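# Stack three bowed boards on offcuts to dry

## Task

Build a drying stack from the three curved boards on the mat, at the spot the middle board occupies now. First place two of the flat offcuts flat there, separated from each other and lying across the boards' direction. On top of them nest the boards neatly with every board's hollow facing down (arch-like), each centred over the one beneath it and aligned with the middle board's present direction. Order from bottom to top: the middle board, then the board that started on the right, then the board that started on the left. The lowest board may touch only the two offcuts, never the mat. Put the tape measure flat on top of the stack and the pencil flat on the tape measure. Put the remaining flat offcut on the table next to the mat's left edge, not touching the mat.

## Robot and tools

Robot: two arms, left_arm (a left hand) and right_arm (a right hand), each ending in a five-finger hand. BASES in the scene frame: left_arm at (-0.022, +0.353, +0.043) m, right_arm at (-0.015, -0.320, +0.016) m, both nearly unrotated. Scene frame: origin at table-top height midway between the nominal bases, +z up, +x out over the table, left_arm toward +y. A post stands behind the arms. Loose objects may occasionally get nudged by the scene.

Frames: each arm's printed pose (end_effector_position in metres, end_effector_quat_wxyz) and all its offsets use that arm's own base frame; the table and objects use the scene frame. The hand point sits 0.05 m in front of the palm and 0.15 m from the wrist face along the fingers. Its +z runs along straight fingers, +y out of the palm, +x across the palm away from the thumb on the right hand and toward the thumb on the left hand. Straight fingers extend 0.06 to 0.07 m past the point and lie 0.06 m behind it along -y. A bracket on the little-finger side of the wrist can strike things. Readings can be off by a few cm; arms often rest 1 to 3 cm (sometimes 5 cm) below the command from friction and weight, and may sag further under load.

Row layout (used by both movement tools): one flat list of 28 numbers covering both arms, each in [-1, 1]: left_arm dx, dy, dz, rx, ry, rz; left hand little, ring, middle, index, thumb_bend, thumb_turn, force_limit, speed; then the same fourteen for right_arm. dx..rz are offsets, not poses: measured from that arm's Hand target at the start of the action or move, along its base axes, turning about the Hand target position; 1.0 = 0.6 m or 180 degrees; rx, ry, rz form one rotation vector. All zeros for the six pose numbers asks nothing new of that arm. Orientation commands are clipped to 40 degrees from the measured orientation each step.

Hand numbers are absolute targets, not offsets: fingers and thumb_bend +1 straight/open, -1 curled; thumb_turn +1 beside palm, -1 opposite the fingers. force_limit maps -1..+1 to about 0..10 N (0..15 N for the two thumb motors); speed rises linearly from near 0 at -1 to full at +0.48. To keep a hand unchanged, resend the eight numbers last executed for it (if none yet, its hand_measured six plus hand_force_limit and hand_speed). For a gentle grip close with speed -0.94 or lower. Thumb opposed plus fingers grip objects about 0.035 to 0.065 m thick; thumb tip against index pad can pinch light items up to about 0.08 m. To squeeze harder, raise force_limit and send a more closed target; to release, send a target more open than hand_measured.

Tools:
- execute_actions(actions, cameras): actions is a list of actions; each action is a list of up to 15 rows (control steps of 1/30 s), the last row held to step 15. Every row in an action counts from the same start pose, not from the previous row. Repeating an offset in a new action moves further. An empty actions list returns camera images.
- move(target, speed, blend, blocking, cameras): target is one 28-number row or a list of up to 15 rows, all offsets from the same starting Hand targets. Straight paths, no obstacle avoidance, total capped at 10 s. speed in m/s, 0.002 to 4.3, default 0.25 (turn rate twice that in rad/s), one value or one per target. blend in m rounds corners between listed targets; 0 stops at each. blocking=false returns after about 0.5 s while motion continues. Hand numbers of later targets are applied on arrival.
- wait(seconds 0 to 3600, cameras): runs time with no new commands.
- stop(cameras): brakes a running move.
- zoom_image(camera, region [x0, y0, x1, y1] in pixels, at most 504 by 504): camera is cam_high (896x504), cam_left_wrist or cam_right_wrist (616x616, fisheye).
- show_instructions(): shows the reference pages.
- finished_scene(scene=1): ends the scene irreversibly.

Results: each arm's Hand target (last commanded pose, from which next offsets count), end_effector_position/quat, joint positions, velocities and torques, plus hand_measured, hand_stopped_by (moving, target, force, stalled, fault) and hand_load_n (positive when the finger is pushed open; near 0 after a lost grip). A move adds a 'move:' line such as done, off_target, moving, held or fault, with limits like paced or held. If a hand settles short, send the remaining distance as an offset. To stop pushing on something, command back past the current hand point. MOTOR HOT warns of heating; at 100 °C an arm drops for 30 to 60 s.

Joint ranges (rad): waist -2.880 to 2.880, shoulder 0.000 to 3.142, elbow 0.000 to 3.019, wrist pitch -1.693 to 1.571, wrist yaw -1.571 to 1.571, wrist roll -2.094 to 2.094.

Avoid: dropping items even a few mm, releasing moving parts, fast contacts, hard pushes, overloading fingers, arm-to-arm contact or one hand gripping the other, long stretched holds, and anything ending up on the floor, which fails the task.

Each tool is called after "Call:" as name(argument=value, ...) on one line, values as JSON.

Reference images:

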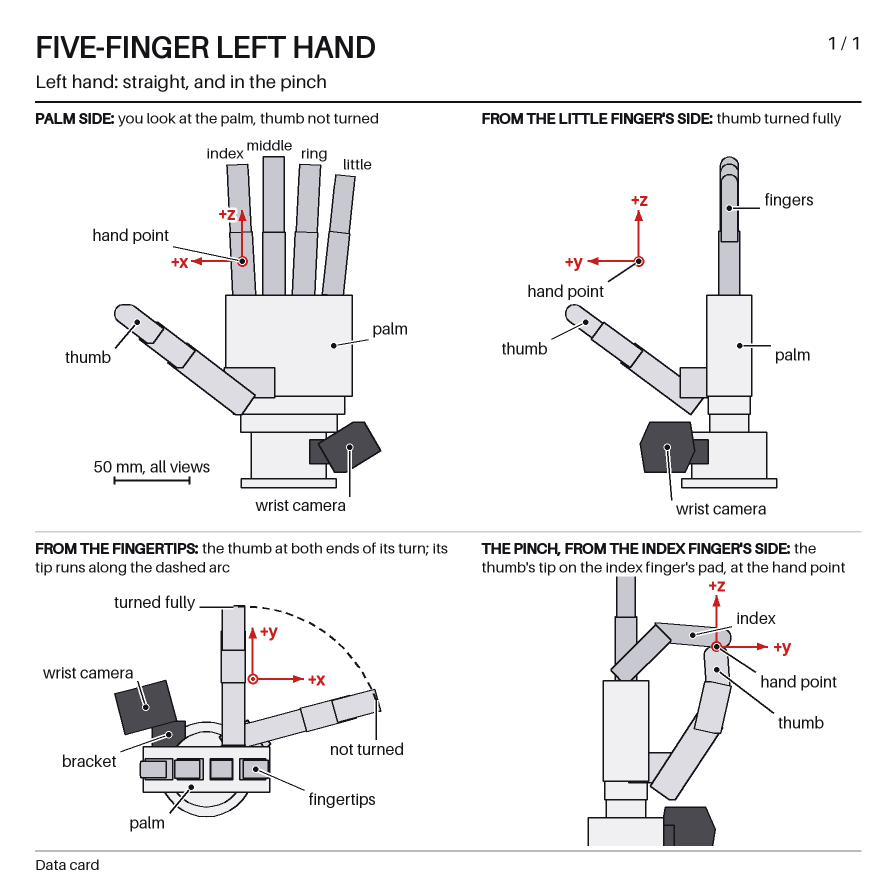

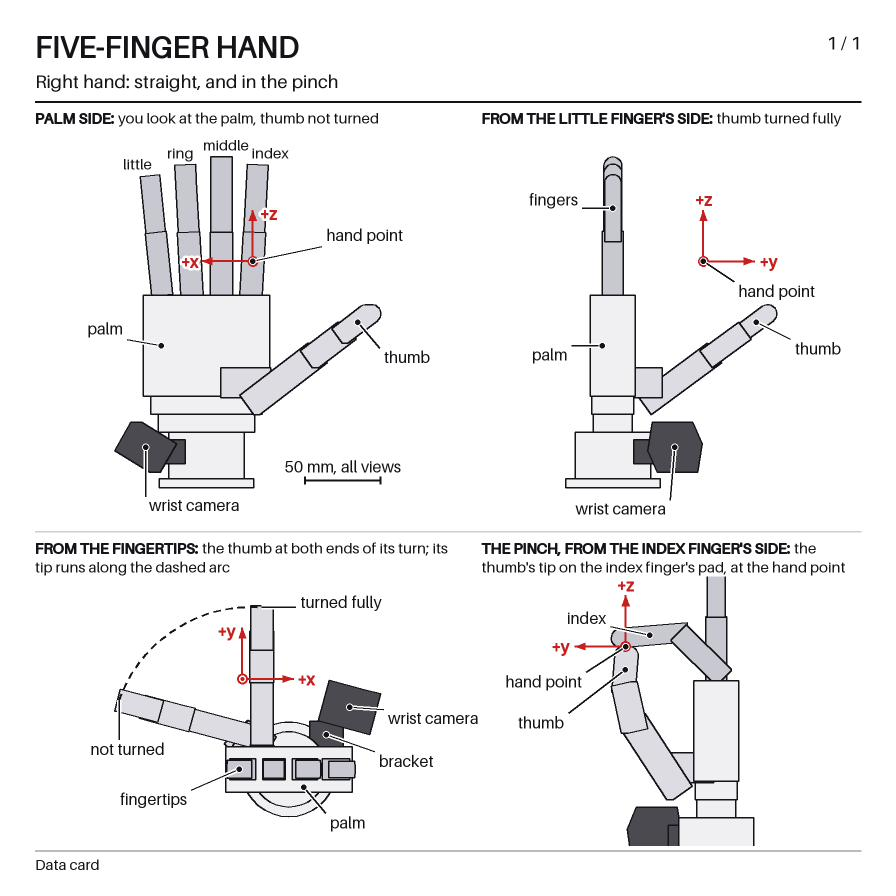

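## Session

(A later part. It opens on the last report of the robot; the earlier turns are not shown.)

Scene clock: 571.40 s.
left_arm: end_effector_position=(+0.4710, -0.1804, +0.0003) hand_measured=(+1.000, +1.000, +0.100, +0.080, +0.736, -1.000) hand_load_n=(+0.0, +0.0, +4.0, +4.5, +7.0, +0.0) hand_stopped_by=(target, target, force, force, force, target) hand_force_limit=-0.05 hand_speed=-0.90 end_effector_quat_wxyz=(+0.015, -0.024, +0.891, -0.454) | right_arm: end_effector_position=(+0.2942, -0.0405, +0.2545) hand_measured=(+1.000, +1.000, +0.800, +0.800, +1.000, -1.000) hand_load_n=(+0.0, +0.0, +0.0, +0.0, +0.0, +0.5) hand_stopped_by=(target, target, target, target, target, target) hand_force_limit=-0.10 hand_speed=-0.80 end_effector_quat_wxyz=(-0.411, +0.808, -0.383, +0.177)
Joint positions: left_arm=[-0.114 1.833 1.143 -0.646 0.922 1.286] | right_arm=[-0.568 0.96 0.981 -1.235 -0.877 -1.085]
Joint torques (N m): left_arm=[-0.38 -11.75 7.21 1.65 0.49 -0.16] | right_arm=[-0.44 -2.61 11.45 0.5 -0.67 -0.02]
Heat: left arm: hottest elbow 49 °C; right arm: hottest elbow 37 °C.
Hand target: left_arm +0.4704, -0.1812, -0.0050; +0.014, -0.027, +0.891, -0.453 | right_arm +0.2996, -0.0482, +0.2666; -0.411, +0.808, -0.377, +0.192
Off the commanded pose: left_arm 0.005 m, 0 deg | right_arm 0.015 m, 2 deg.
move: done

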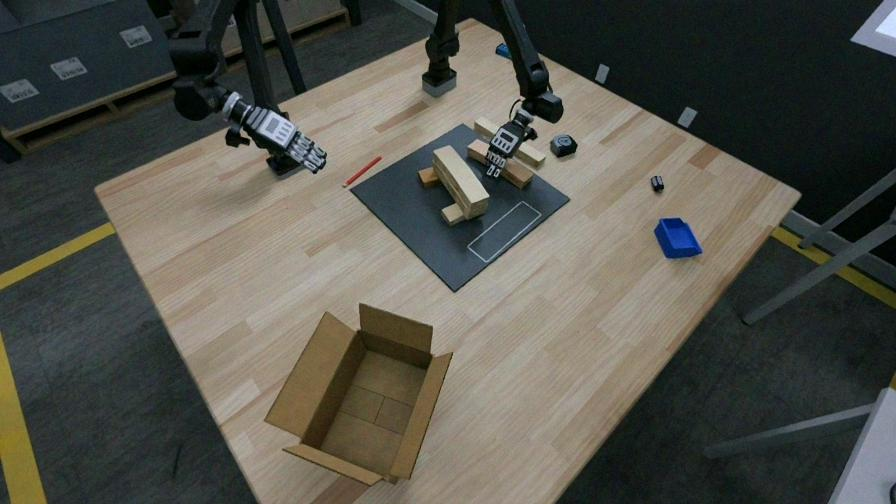

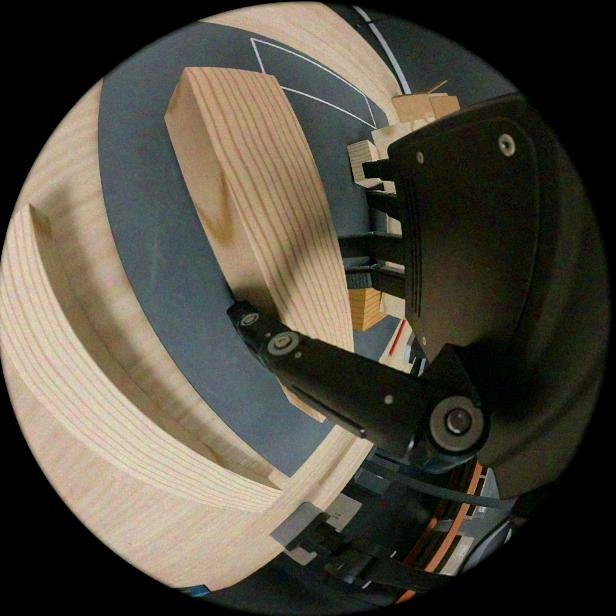

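Call:
move(target=[[0,0,0.1,0,0,0,1,1,-0.2,-0.2,-0.2,-1,-0.05,-0.9,0,0,0,0,0,0,1,1,0.8,0.8,1,-1,-0.1,-0.8],[0,0,0.37,0,0,0,1,1,-0.2,-0.2,-0.2,-1,-0.05,-0.9,0,0,0,0,0,0,1,1,0.8,0.8,1,-1,-0.1,-0.8],[0.019,-0.301,0.37,0,0,-0.105,1,1,-0.2,-0.2,-0.2,-1,-0.05,-0.9,0,0,0,0,0,0,1,1,0.8,0.8,1,-1,-0.1,-0.8]], speed=[0.06,0.1,0.1], blend=[0.01,0.02,0], cameras=["cam_high","cam_left_wrist"])

Call:
zoom_image(camera="cam_high", region=[400, 60, 560, 220])

Scene clock: 578.90 s.
left_arm: end_effector_position=(+0.4623, -0.3508, +0.1819) hand_measured=(+1.000, +1.000, +0.100, +0.080, +0.736, -1.000) hand_load_n=(+0.0, +0.0, +3.5, +3.5, +8.0, +0.5) hand_stopped_by=(target, target, force, force, force, target) hand_force_limit=-0.05 hand_speed=-0.90 end_effector_quat_wxyz=(-0.093, +0.100, +0.890, -0.435) | right_arm: end_effector_position=(+0.2942, -0.0405, +0.2545) hand_measured=(+1.000, +1.000, +0.800, +0.800, +1.000, -1.000) hand_load_n=(-0.5, +0.0, +0.0, +0.0, +0.0, +0.0) hand_stopped_by=(target, target, target, target, target, target) hand_force_limit=-0.10 hand_speed=-0.80 end_effector_quat_wxyz=(-0.411, +0.808, -0.383, +0.177)
Joint positions: left_arm=[-0.433 1.878 1.738 -1.286 0.914 1.289] | right_arm=[-0.568 0.96 0.981 -1.235 -0.877 -1.085]
Joint torques (N m): left_arm=[-0.44 -14.97 16.92 0.47 0.83 0.05] | right_arm=[-0.67 -2.67 11.4 0.46 -0.66 -0.02]
Heat: left arm: hottest elbow 48 °C; right arm: hottest elbow 37 °C.
Hand target: left_arm +0.4818, -0.3618, +0.2170; -0.061, +0.119, +0.883, -0.450 | right_arm +0.2996, -0.0482, +0.2666; -0.411, +0.808, -0.377, +0.192
Off the commanded pose: left_arm 0.042 m, 5 deg | right_arm 0.015 m, 2 deg.
move: off_target (left_arm)

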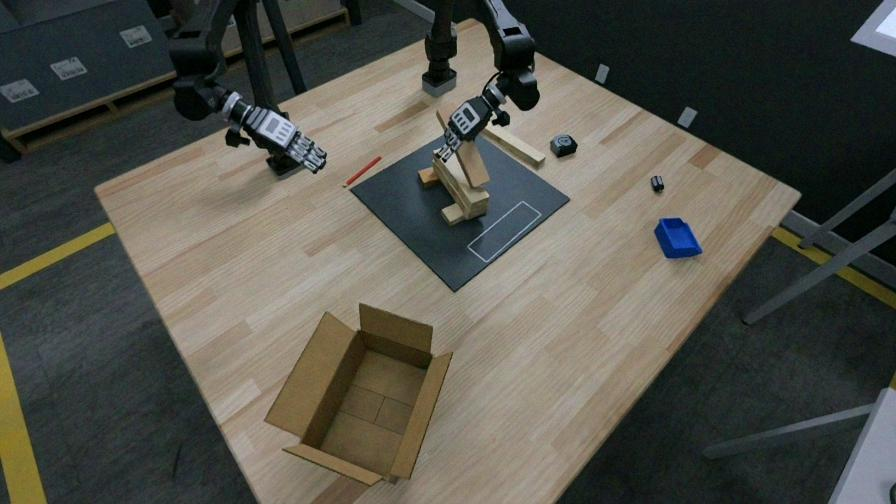

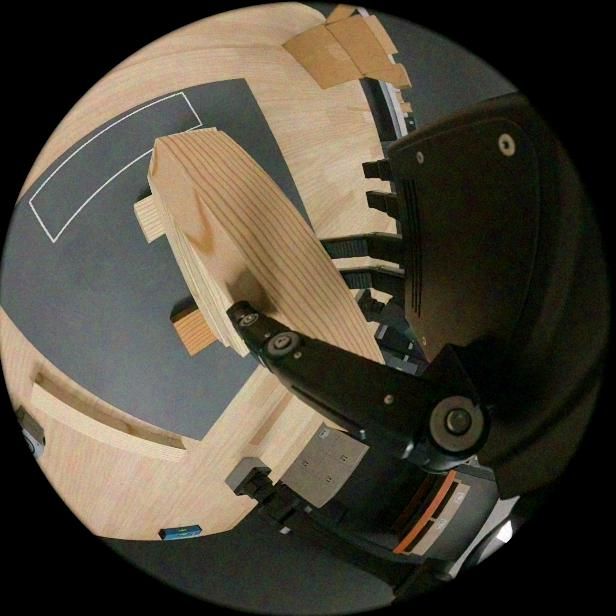

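Scaled by 3.150 from the camera's image (finer frame: 1280x720).

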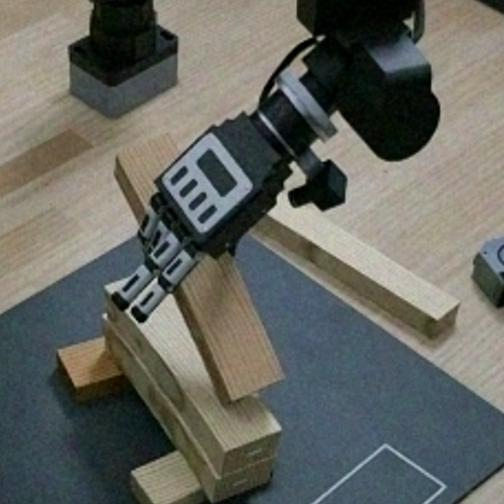

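Call:
execute_actions(actions=[])

Scene clock: 584.57 s.
left_arm: end_effector_position=(+0.4623, -0.3508, +0.1819) hand_measured=(+1.000, +1.000, +0.100, +0.080, +0.736, -1.000) hand_load_n=(+0.0, +0.0, +3.5, +3.5, +8.5, +0.0) hand_stopped_by=(target, target, force, force, force, target) hand_force_limit=-0.05 hand_speed=-0.90 end_effector_quat_wxyz=(-0.093, +0.100, +0.890, -0.435) | right_arm: end_effector_position=(+0.2942, -0.0405, +0.2545) hand_measured=(+1.000, +1.000, +0.800, +0.800, +1.000, -1.000) hand_load_n=(+0.0, +0.0, +0.0, +0.0, +0.0, +0.5) hand_stopped_by=(target, target, target, target, target, target) hand_force_limit=-0.10 hand_speed=-0.80 end_effector_quat_wxyz=(-0.411, +0.808, -0.383, +0.177)
Joint positions: left_arm=[-0.433 1.878 1.738 -1.286 0.914 1.289] | right_arm=[-0.568 0.96 0.981 -1.235 -0.877 -1.085]
Joint velocities: within noise
Joint torques (N m): left_arm=[-0.79 -15.09 17.01 0.38 0.83 0.03] | right_arm=[-0.56 -2.49 11.4 0.47 -0.67 -0.02]
Heat: left arm: hottest elbow 47 °C; right arm: hottest elbow 37 °C.
Hand target: left_arm +0.4818, -0.3618, +0.2170; -0.061, +0.119, +0.883, -0.450 | right_arm +0.2996, -0.0482, +0.2666; -0.411, +0.808, -0.377, +0.192
Off the commanded pose: left_arm 0.042 m, 5 deg | right_arm 0.015 m, 2 deg.

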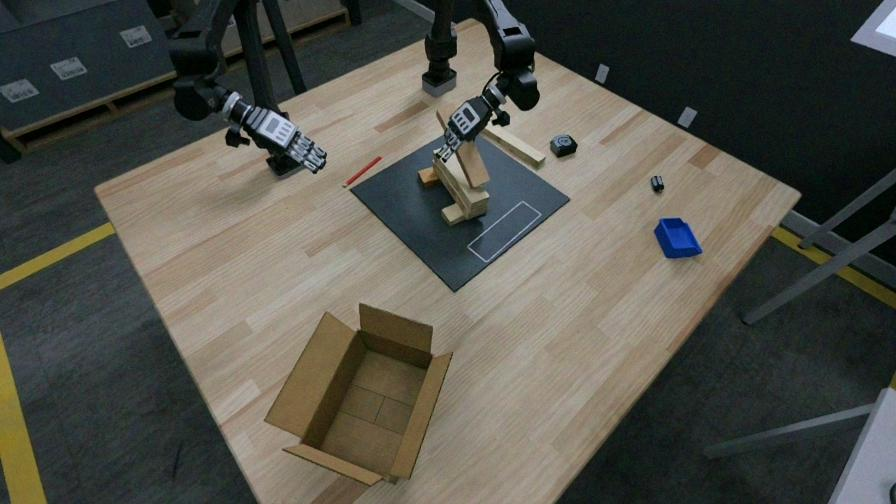

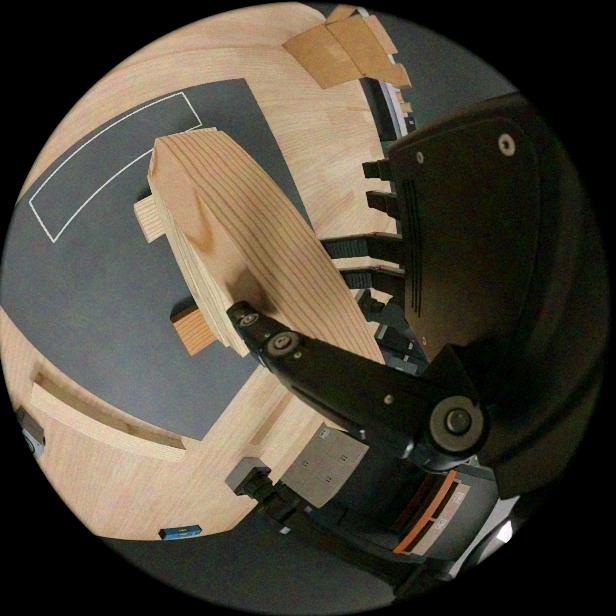

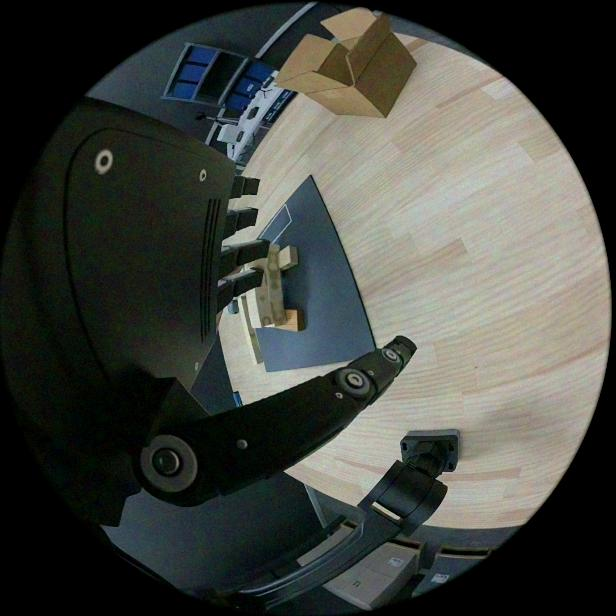

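Call:
move(target=[0,0.002,-0.05,0,0,0,1,1,-0.2,-0.2,-0.2,-1,-0.05,-0.9,0,0,0,0,0,0,1,1,0.8,0.8,1,-1,-0.1,-0.8], speed=0.05, cameras=["cam_high"])

Call:
zoom_image(camera="cam_high", region=[380, 60, 600, 240])

Scene clock: 586.63 s.
left_arm: end_effector_position=(+0.4707, -0.3545, +0.1755) hand_measured=(+1.000, +1.000, +0.100, +0.080, +0.736, -1.000) hand_load_n=(+0.0, +0.0, +3.5, +3.5, +8.5, +1.0) hand_stopped_by=(target, target, force, force, force, target) hand_force_limit=-0.05 hand_speed=-0.90 end_effector_quat_wxyz=(-0.082, +0.107, +0.888, -0.439) | right_arm: end_effector_position=(+0.2942, -0.0405, +0.2545) hand_measured=(+1.000, +1.000, +0.800, +0.800, +1.000, -1.000) hand_load_n=(+0.0, +0.0, +0.0, +0.0, +0.0, +0.0) hand_stopped_by=(target, target, target, target, target, target) hand_force_limit=-0.10 hand_speed=-0.80 end_effector_quat_wxyz=(-0.411, +0.808, -0.383, +0.177)
Joint positions: left_arm=[-0.433 1.889 1.738 -1.251 0.914 1.294] | right_arm=[-0.568 0.96 0.981 -1.235 -0.877 -1.085]
Joint torques (N m): left_arm=[-0.15 -15.38 11.86 2 0.88 0.04] | right_arm=[-0.56 -2.67 11.37 0.47 -0.65 -0.02]
Heat: left arm: hottest elbow 47 °C; right arm: hottest elbow 37 °C.
Hand target: left_arm +0.4818, -0.3606, +0.1870; -0.061, +0.119, +0.883, -0.450 | right_arm +0.2996, -0.0482, +0.2666; -0.411, +0.808, -0.377, +0.192
Off the commanded pose: left_arm 0.017 m, 3 deg | right_arm 0.015 m, 2 deg.
move: off_target (left_arm)

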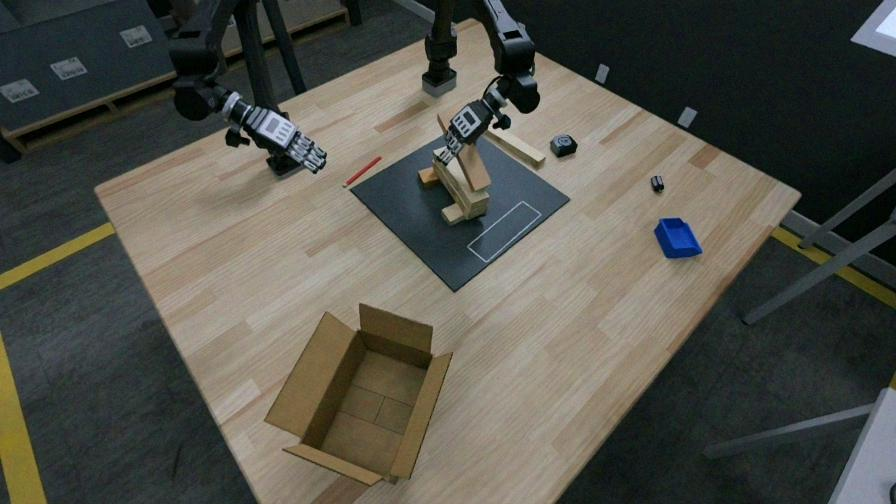

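Scaled by 2.291 from the camera's image (finer frame: 1280x720).

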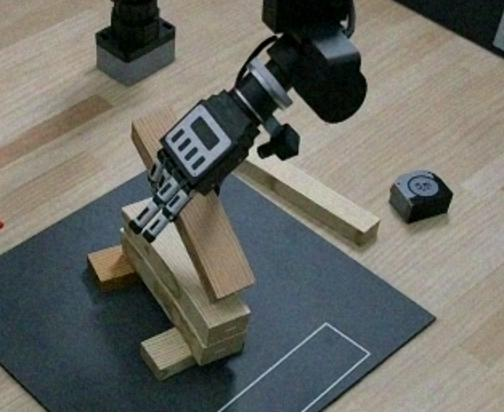

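Call:
move(target=[-0.01,0.003,-0.06,0,0,0,1,1,-0.2,-0.2,-0.2,-1,-0.05,-0.9,0,0,0,0,0,0,1,1,0.8,0.8,1,-1,-0.1,-0.8], speed=0.04, cameras=["cam_high"])

Call:
zoom_image(camera="cam_high", region=[380, 60, 600, 240])

Scene clock: 590.83 s.
left_arm: end_effector_position=(+0.4702, -0.3542, +0.1464) hand_measured=(+1.000, +1.000, +0.100, +0.080, +0.736, -1.000) hand_load_n=(+0.0, +0.0, +2.0, +4.0, +8.5, +1.0) hand_stopped_by=(target, target, force, force, force, target) hand_force_limit=-0.05 hand_speed=-0.90 end_effector_quat_wxyz=(-0.073, +0.112, +0.887, -0.441) | right_arm: end_effector_position=(+0.2942, -0.0405, +0.2545) hand_measured=(+1.000, +1.000, +0.800, +0.800, +1.000, -1.000) hand_load_n=(+0.0, -0.5, +0.0, +0.0, +0.0, +0.0) hand_stopped_by=(target, target, target, target, target, target) hand_force_limit=-0.10 hand_speed=-0.80 end_effector_quat_wxyz=(-0.411, +0.808, -0.383, +0.177)
Joint positions: left_arm=[-0.433 1.89 1.663 -1.156 0.914 1.295] | right_arm=[-0.568 0.96 0.981 -1.235 -0.877 -1.085]
Joint torques (N m): left_arm=[-0.26 -14.97 9.85 1.92 0.88 0] | right_arm=[-0.62 -2.55 11.4 0.47 -0.67 -0.02]
Heat: left arm: hottest elbow 47 °C; right arm: hottest elbow 37 °C.
Hand target: left_arm +0.4758, -0.3588, +0.1510; -0.061, +0.119, +0.883, -0.450 | right_arm +0.2996, -0.0482, +0.2666; -0.411, +0.808, -0.377, +0.192
Off the commanded pose: left_arm 0.009 m, 2 deg | right_arm 0.015 m, 2 deg.
move: done

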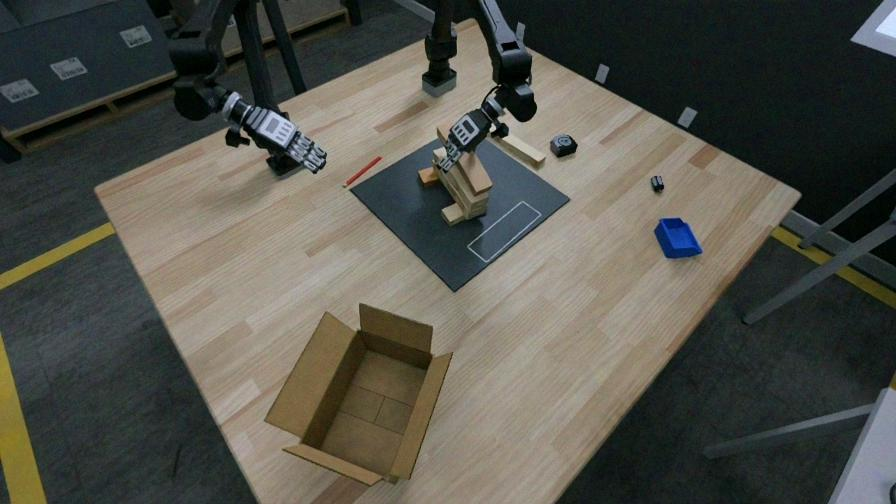

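Scaled by 2.291 from the camera's image (finer frame: 1280x720).

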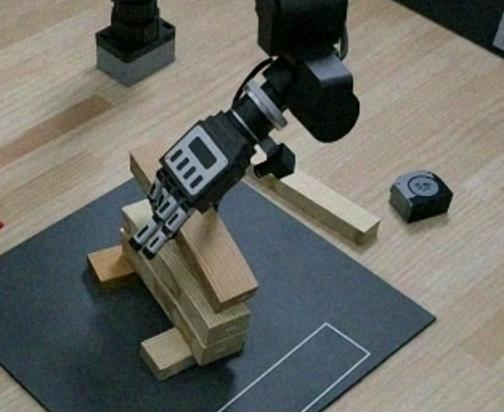

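Call:
move(target=[-0.015,0.008,-0.05,0,0,0,1,1,-0.2,-0.2,-0.2,-1,-0.05,-0.9,0,0,0,0,0,0,1,1,0.8,0.8,1,-1,-0.1,-0.8], speed=0.04, cameras=["cam_high"])

Call:
zoom_image(camera="cam_high", region=[380, 60, 600, 240])

Scene clock: 593.03 s.
left_arm: end_effector_position=(+0.4647, -0.3506, +0.1157) hand_measured=(+1.000, +1.000, +0.100, +0.080, +0.736, -1.000) hand_load_n=(+0.0, +0.0, +2.5, +4.0, +8.0, +0.0) hand_stopped_by=(target, target, force, force, force, target) hand_force_limit=-0.05 hand_speed=-0.90 end_effector_quat_wxyz=(-0.070, +0.114, +0.887, -0.442) | right_arm: end_effector_position=(+0.2942, -0.0405, +0.2545) hand_measured=(+1.000, +1.000, +0.800, +0.800, +1.000, -1.000) hand_load_n=(+0.0, +0.0, +0.0, +0.0, +0.0, +0.5) hand_stopped_by=(target, target, target, target, target, target) hand_force_limit=-0.10 hand_speed=-0.80 end_effector_quat_wxyz=(-0.411, +0.808, -0.383, +0.177)
Joint positions: left_arm=[-0.432 1.89 1.58 -1.067 0.914 1.3] | right_arm=[-0.568 0.96 0.981 -1.235 -0.877 -1.085]
Joint torques (N m): left_arm=[-0.38 -15.62 9.13 1.69 0.86 -0.05] | right_arm=[-0.56 -2.49 11.41 0.49 -0.67 -0.03]
Heat: left arm: hottest elbow 46 °C; right arm: hottest elbow 37 °C.
Hand target: left_arm +0.4668, -0.3540, +0.1210; -0.061, +0.119, +0.883, -0.450 | right_arm +0.2996, -0.0482, +0.2666; -0.411, +0.808, -0.377, +0.192
Off the commanded pose: left_arm 0.007 m, 2 deg | right_arm 0.015 m, 2 deg.
move: done

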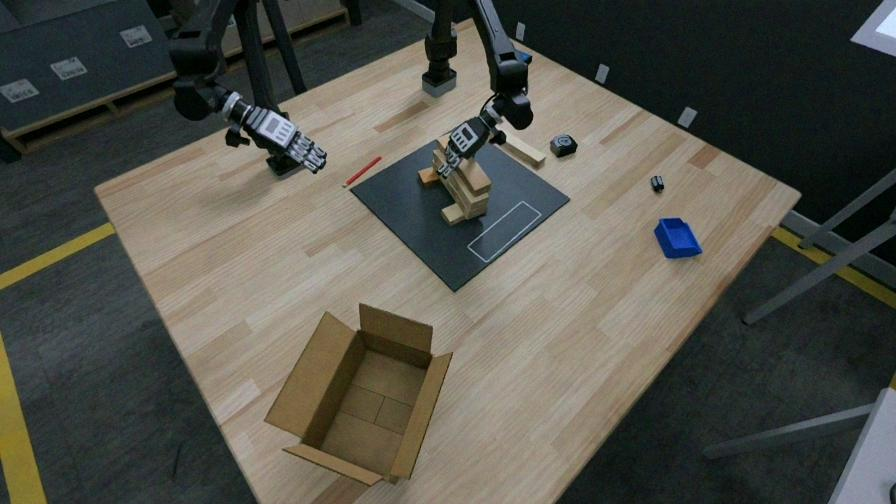

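Scaled by 2.291 from the camera's image (finer frame: 1280x720).

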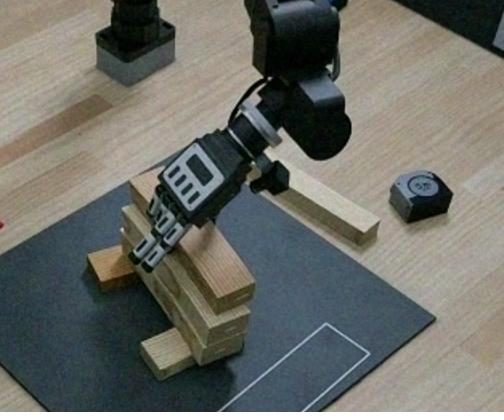

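Call:
move(target=[-0.007,-0.004,-0.03,0,0,0,1,1,-0.2,-0.2,-0.2,-1,-0.05,-0.9,0,0,0,0,0,0,1,1,0.8,0.8,1,-1,-0.1,-0.8], speed=0.04, cameras=["cam_high"])

Call:
zoom_image(camera="cam_high", region=[420, 90, 530, 200])

Scene clock: 595.50 s.
left_arm: end_effector_position=(+0.4647, -0.3501, +0.1117) hand_measured=(+1.000, +1.000, +0.100, +0.080, +0.736, -1.000) hand_load_n=(-0.5, -0.5, +3.0, +1.5, +8.5, +0.0) hand_stopped_by=(target, target, force, force, force, target) hand_force_limit=-0.05 hand_speed=-0.90 end_effector_quat_wxyz=(-0.064, +0.110, +0.884, -0.449) | right_arm: end_effector_position=(+0.2942, -0.0405, +0.2545) hand_measured=(+1.000, +1.000, +0.800, +0.800, +1.000, -1.000) hand_load_n=(+0.0, +0.0, -0.5, -0.5, +0.0, +0.0) hand_stopped_by=(target, target, target, target, target, target) hand_force_limit=-0.10 hand_speed=-0.80 end_effector_quat_wxyz=(-0.411, +0.808, -0.383, +0.177)
Joint positions: left_arm=[-0.427 1.883 1.553 -1.024 0.925 1.283] | right_arm=[-0.568 0.96 0.981 -1.235 -0.877 -1.085]
Joint torques (N m): left_arm=[-1.2 -14.27 8.05 2.18 0.39 -0.04] | right_arm=[-0.67 -2.67 11.4 0.47 -0.66 -0.02]
Heat: left arm: hottest elbow 46 °C; right arm: hottest elbow 37 °C.
Hand target: left_arm +0.4626, -0.3564, +0.1030; -0.061, +0.119, +0.883, -0.450 | right_arm +0.2996, -0.0482, +0.2666; -0.411, +0.808, -0.377, +0.192
Off the commanded pose: left_arm 0.011 m, 1 deg | right_arm 0.015 m, 2 deg.
move: off_target (left_arm)

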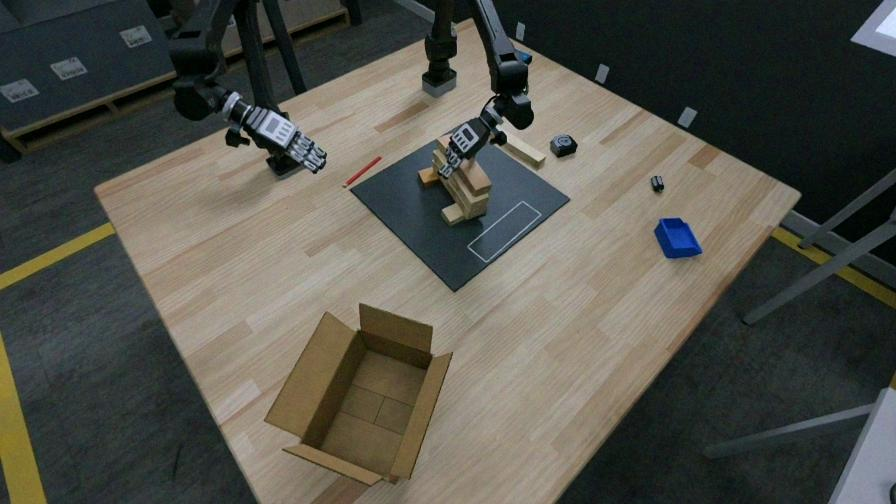

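Scaled by 4.582 from the camera's image (finer frame: 1280x720).

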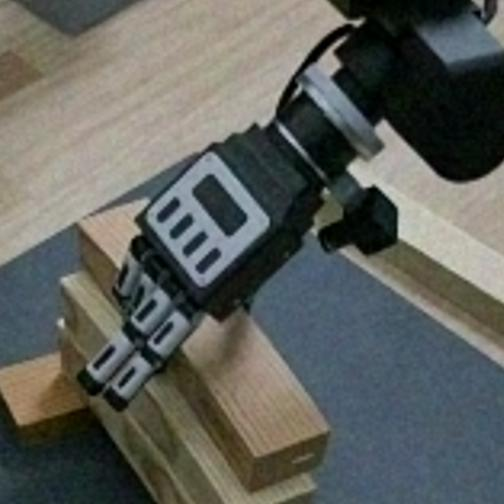

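Call:
execute_actions(actions=[])

Call:
zoom_image(camera="cam_left_wrist", region=[100, 100, 420, 420])

Call:
zoom_image(camera="cam_high", region=[430, 150, 510, 230])

Scene clock: 598.53 s.
left_arm: end_effector_position=(+0.4647, -0.3501, +0.1117) hand_measured=(+1.000, +1.000, +0.100, +0.080, +0.736, -1.000) hand_load_n=(+0.0, +0.0, +3.0, +1.5, +8.5, +0.0) hand_stopped_by=(target, target, force, force, force, target) hand_force_limit=-0.05 hand_speed=-0.90 end_effector_quat_wxyz=(-0.064, +0.110, +0.884, -0.449) | right_arm: end_effector_position=(+0.2942, -0.0405, +0.2545) hand_measured=(+1.000, +1.000, +0.800, +0.800, +1.000, -1.000) hand_load_n=(+0.0, +0.0, +0.0, +0.0, +0.0, +0.0) hand_stopped_by=(target, target, target, target, target, target) hand_force_limit=-0.10 hand_speed=-0.80 end_effector_quat_wxyz=(-0.411, +0.808, -0.383, +0.177)
Joint positions: left_arm=[-0.427 1.883 1.553 -1.024 0.925 1.283] | right_arm=[-0.568 0.96 0.981 -1.235 -0.877 -1.085]
Joint velocities: within noise
Joint torques (N m): left_arm=[-1.03 -14.39 8.06 2.15 0.41 -0.07] | right_arm=[-0.5 -2.67 11.41 0.51 -0.67 -0.02]
Heat: left arm: hottest elbow 46 °C; right arm: hottest elbow 37 °C.
Hand target: left_arm +0.4626, -0.3564, +0.1030; -0.061, +0.119, +0.883, -0.450 | right_arm +0.2996, -0.0482, +0.2666; -0.411, +0.808, -0.377, +0.192
Off the commanded pose: left_arm 0.011 m, 1 deg | right_arm 0.015 m, 2 deg.

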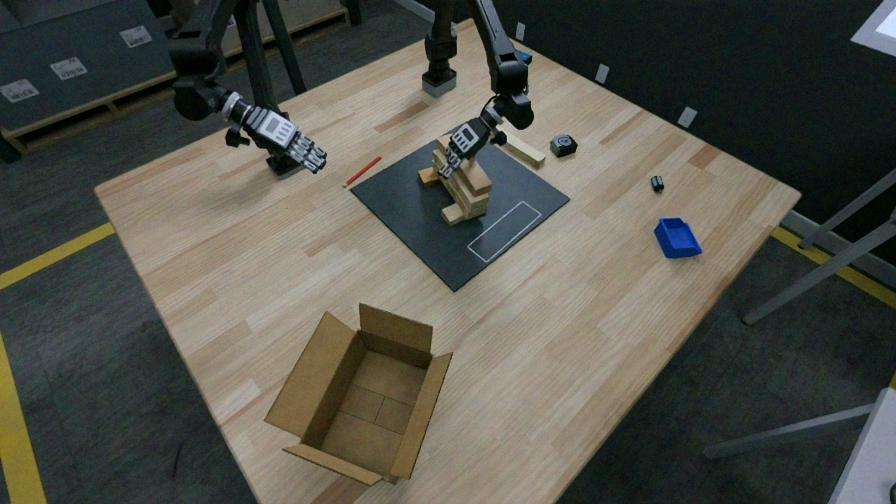

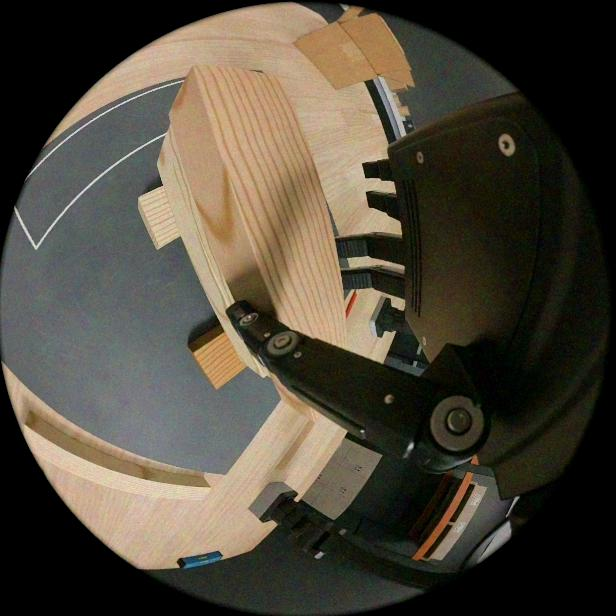

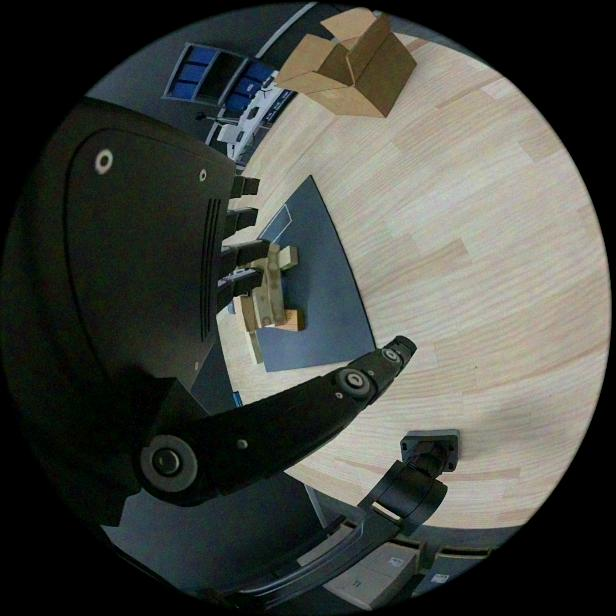

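Scaled by 1.575 from the camera's image (finer frame: 880x880).

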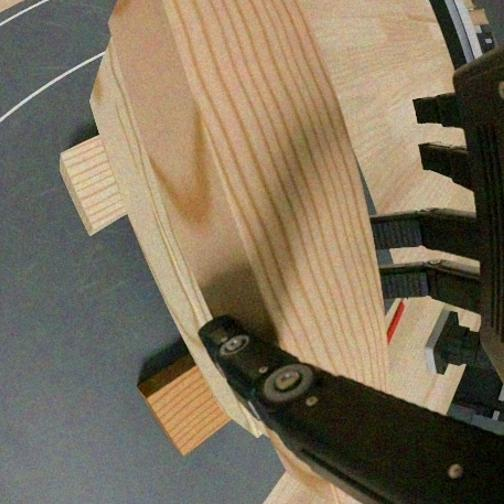

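Scaled by 6.300 from the camera's image (finer frame: 1280x720).

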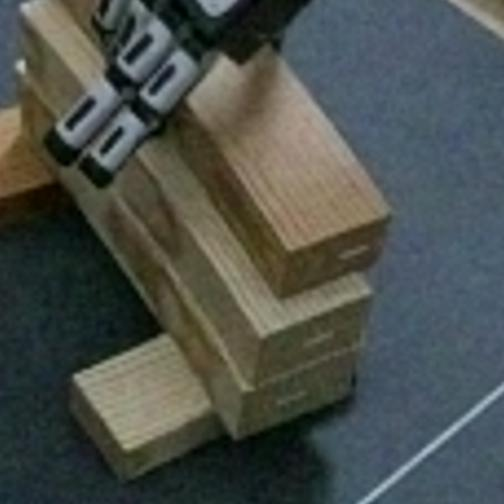

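Call:
move(target=[0.0,-0.008,-0.03,0,0,0,1,1,-0.2,-0.2,-0.2,-1,-0.05,-0.9,0,0,0,0,0,0,1,1,0.8,0.8,1,-1,-0.1,-0.8], speed=0.04, cameras=["cam_high","cam_left_wrist"])

Call:
zoom_image(camera="cam_high", region=[430, 120, 510, 200])

Scene clock: 601.90 s.
left_arm: end_effector_position=(+0.4668, -0.3505, +0.1095) hand_measured=(+1.000, +1.000, +0.100, +0.080, +0.736, -1.000) hand_load_n=(+0.0, +0.0, +2.5, +0.5, +9.5, +2.0) hand_stopped_by=(target, target, force, force, force, target) hand_force_limit=-0.05 hand_speed=-0.90 end_effector_quat_wxyz=(-0.057, +0.106, +0.884, -0.452) | right_arm: end_effector_position=(+0.2942, -0.0405, +0.2545) hand_measured=(+1.000, +1.000, +0.800, +0.800, +1.000, -1.000) hand_load_n=(+0.0, +0.0, +0.0, +0.0, +0.0, +0.0) hand_stopped_by=(target, target, target, target, target, target) hand_force_limit=-0.10 hand_speed=-0.80 end_effector_quat_wxyz=(-0.411, +0.808, -0.383, +0.177)
Joint positions: left_arm=[-0.426 1.876 1.536 -0.985 0.923 1.261] | right_arm=[-0.568 0.96 0.981 -1.235 -0.877 -1.085]
Joint torques (N m): left_arm=[-1.49 -12.16 7.54 2.73 0.35 0.09] | right_arm=[-0.5 -2.61 11.38 0.51 -0.67 -0.02]
Heat: left arm: hottest elbow 45 °C; right arm: hottest elbow 38 °C.
Hand target: left_arm +0.4626, -0.3612, +0.0850; -0.061, +0.119, +0.883, -0.450 | right_arm +0.2996, -0.0482, +0.2666; -0.411, +0.808, -0.377, +0.192
Off the commanded pose: left_arm 0.027 m, 2 deg | right_arm 0.015 m, 2 deg.
move: off_target (left_arm)

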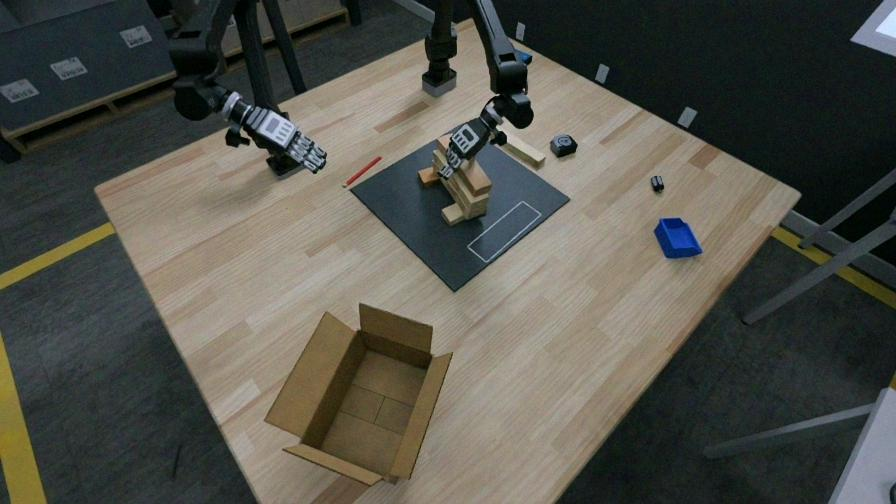

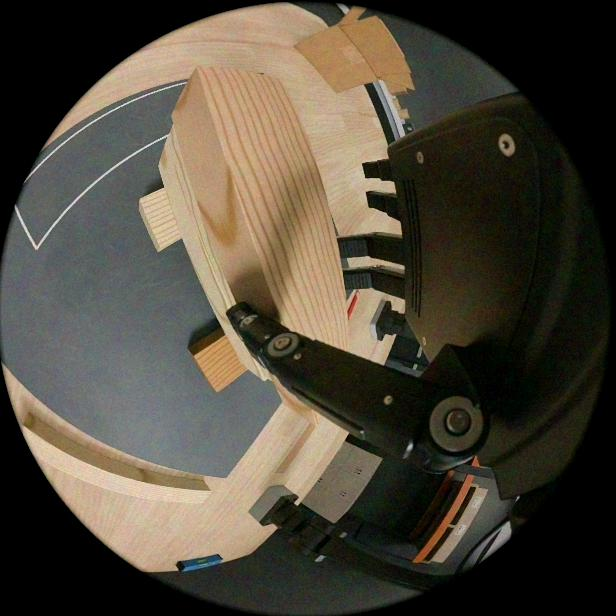

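Scaled by 6.300 from the camera's image (finer frame: 1280x720).

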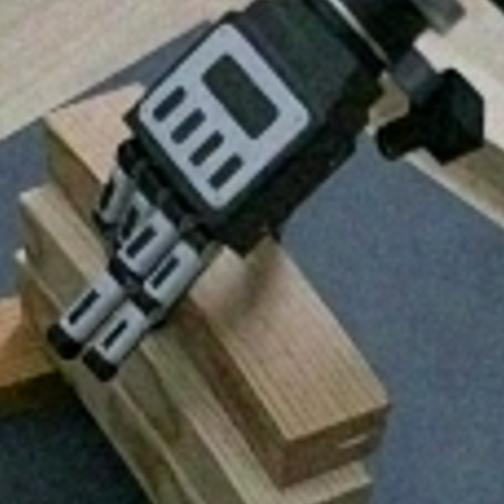

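Call:
zoom_image(camera="cam_left_wrist", region=[130, 60, 290, 220])

Call:
zoom_image(camera="cam_left_wrist", region=[170, 200, 350, 420])

Call:
zoom_image(camera="cam_high", region=[440, 160, 500, 220])

Scaled by 3.150 from the camera's image (finer frame: 880x880).

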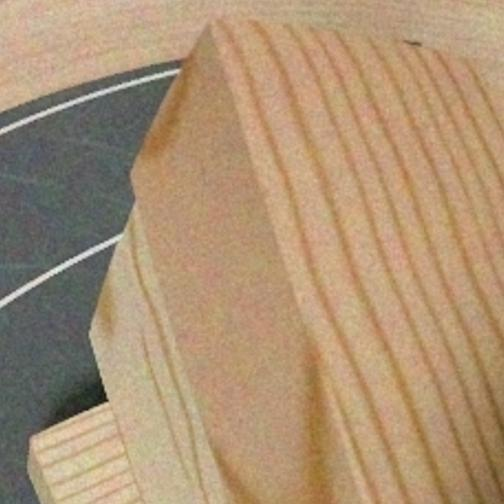

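Scaled by 2.291 from the camera's image (finer frame: 880x880).

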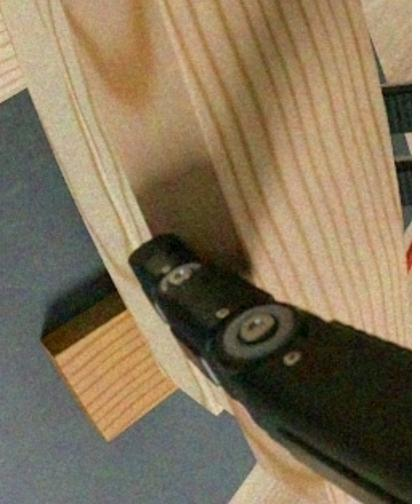

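Scaled by 8.400 from the camera's image (finer frame: 1280x720).

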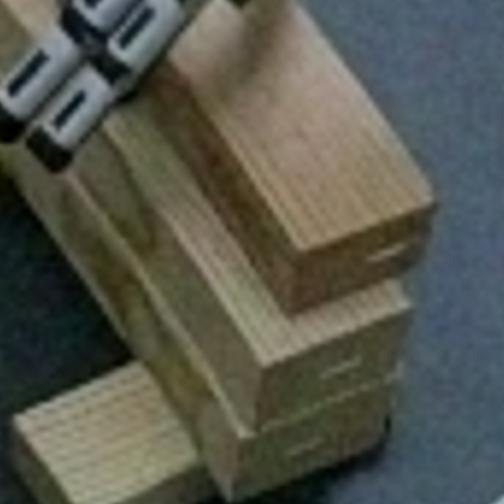

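Call:
zoom_image(camera="cam_high", region=[452, 150, 496, 206])

Call:
zoom_image(camera="cam_left_wrist", region=[150, 50, 380, 420])

Scaled by 9.000 from the camera's image (finer frame: 1280x720).

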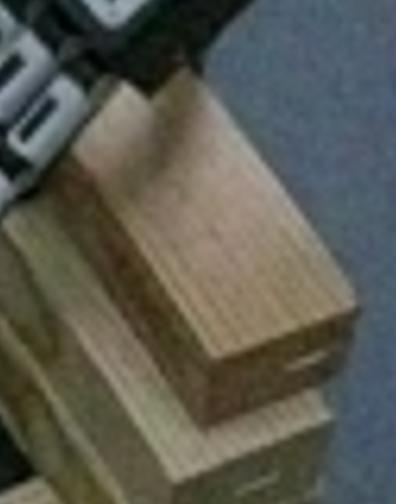

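Scaled by 1.362 from the camera's image (finer frame: 880x880).

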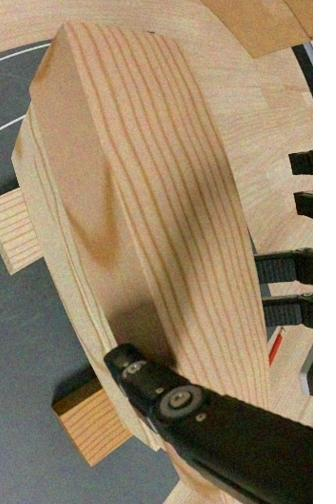

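Call:
zoom_image(camera="cam_high", region=[428, 126, 478, 186])

Call:
zoom_image(camera="cam_high", region=[432, 130, 496, 202])

Scaled by 8.400 from the camera's image (finer frame: 1280x720).

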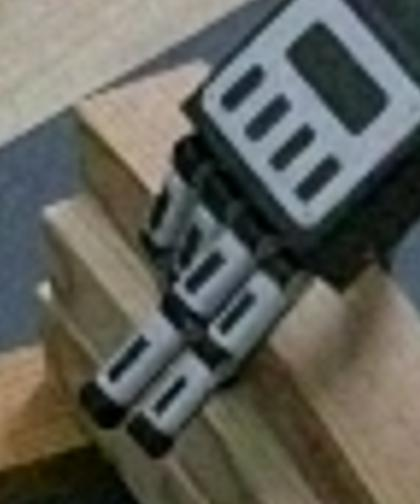

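Scaled by 7.000 from the camera's image (finer frame: 1280x720).

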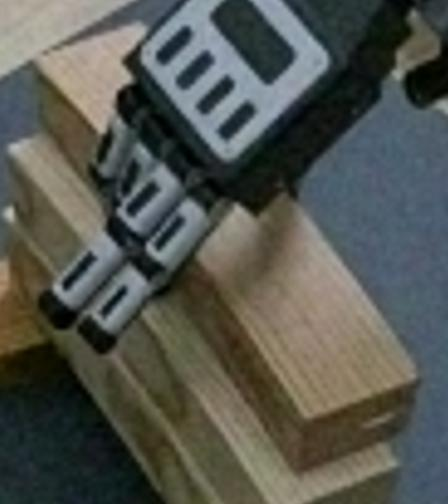

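Call:
execute_actions(actions=[], cameras=["cam_right_wrist"])

Call:
zoom_image(camera="cam_right_wrist", region=[200, 220, 320, 360])

Scene clock: 625.97 s.
left_arm: end_effector_position=(+0.4668, -0.3505, +0.1095) hand_measured=(+1.000, +1.000, +0.100, +0.080, +0.736, -1.000) hand_load_n=(+0.0, +0.0, +2.5, +0.5, +9.5, +2.0) hand_stopped_by=(target, target, force, force, force, target) hand_force_limit=-0.05 hand_speed=-0.90 end_effector_quat_wxyz=(-0.057, +0.106, +0.884, -0.452) | right_arm: end_effector_position=(+0.2942, -0.0405, +0.2545) hand_measured=(+1.000, +1.000, +0.800, +0.800, +1.000, -1.000) hand_load_n=(+0.0, -0.5, +0.0, +0.0, +0.0, +0.0) hand_stopped_by=(target, target, target, target, target, target) hand_force_limit=-0.10 hand_speed=-0.80 end_effector_quat_wxyz=(-0.411, +0.808, -0.383, +0.177)
Joint positions: left_arm=[-0.426 1.876 1.536 -0.985 0.923 1.261] | right_arm=[-0.568 0.96 0.981 -1.235 -0.877 -1.085]
Joint velocities: within noise
Joint torques (N m): left_arm=[-1.32 -12.28 7.5 2.66 0.34 0.1] | right_arm=[-0.5 -2.61 11.41 0.5 -0.66 -0.02]
Heat: left arm: hottest elbow 42 °C; right arm: hottest elbow 38 °C.
Hand target: left_arm +0.4626, -0.3612, +0.0850; -0.061, +0.119, +0.883, -0.450 | right_arm +0.2996, -0.0482, +0.2666; -0.411, +0.808, -0.377, +0.192
Off the commanded pose: left_arm 0.027 m, 2 deg | right_arm 0.015 m, 2 deg.
Images, in order (width x height): cam_right_wrist 616x616.

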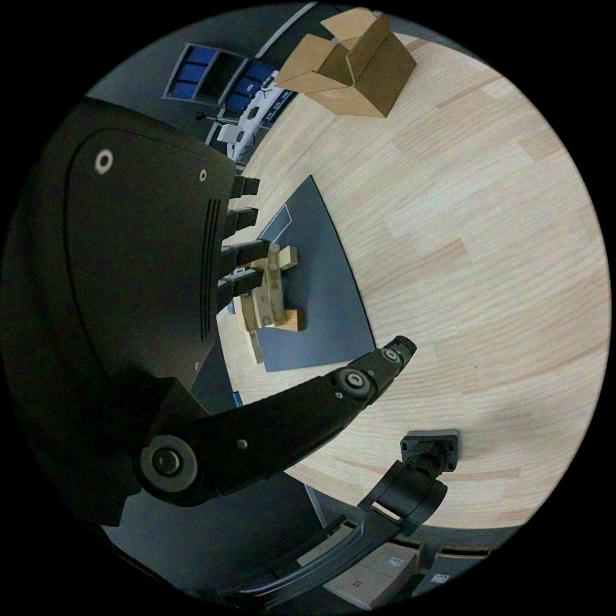

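Scaled by 3.600 from the camera's image (finer frame: 880x880).

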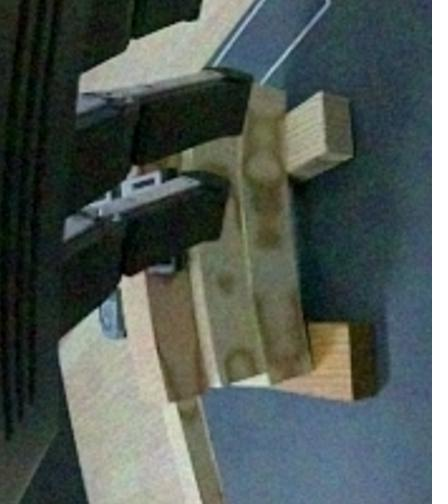

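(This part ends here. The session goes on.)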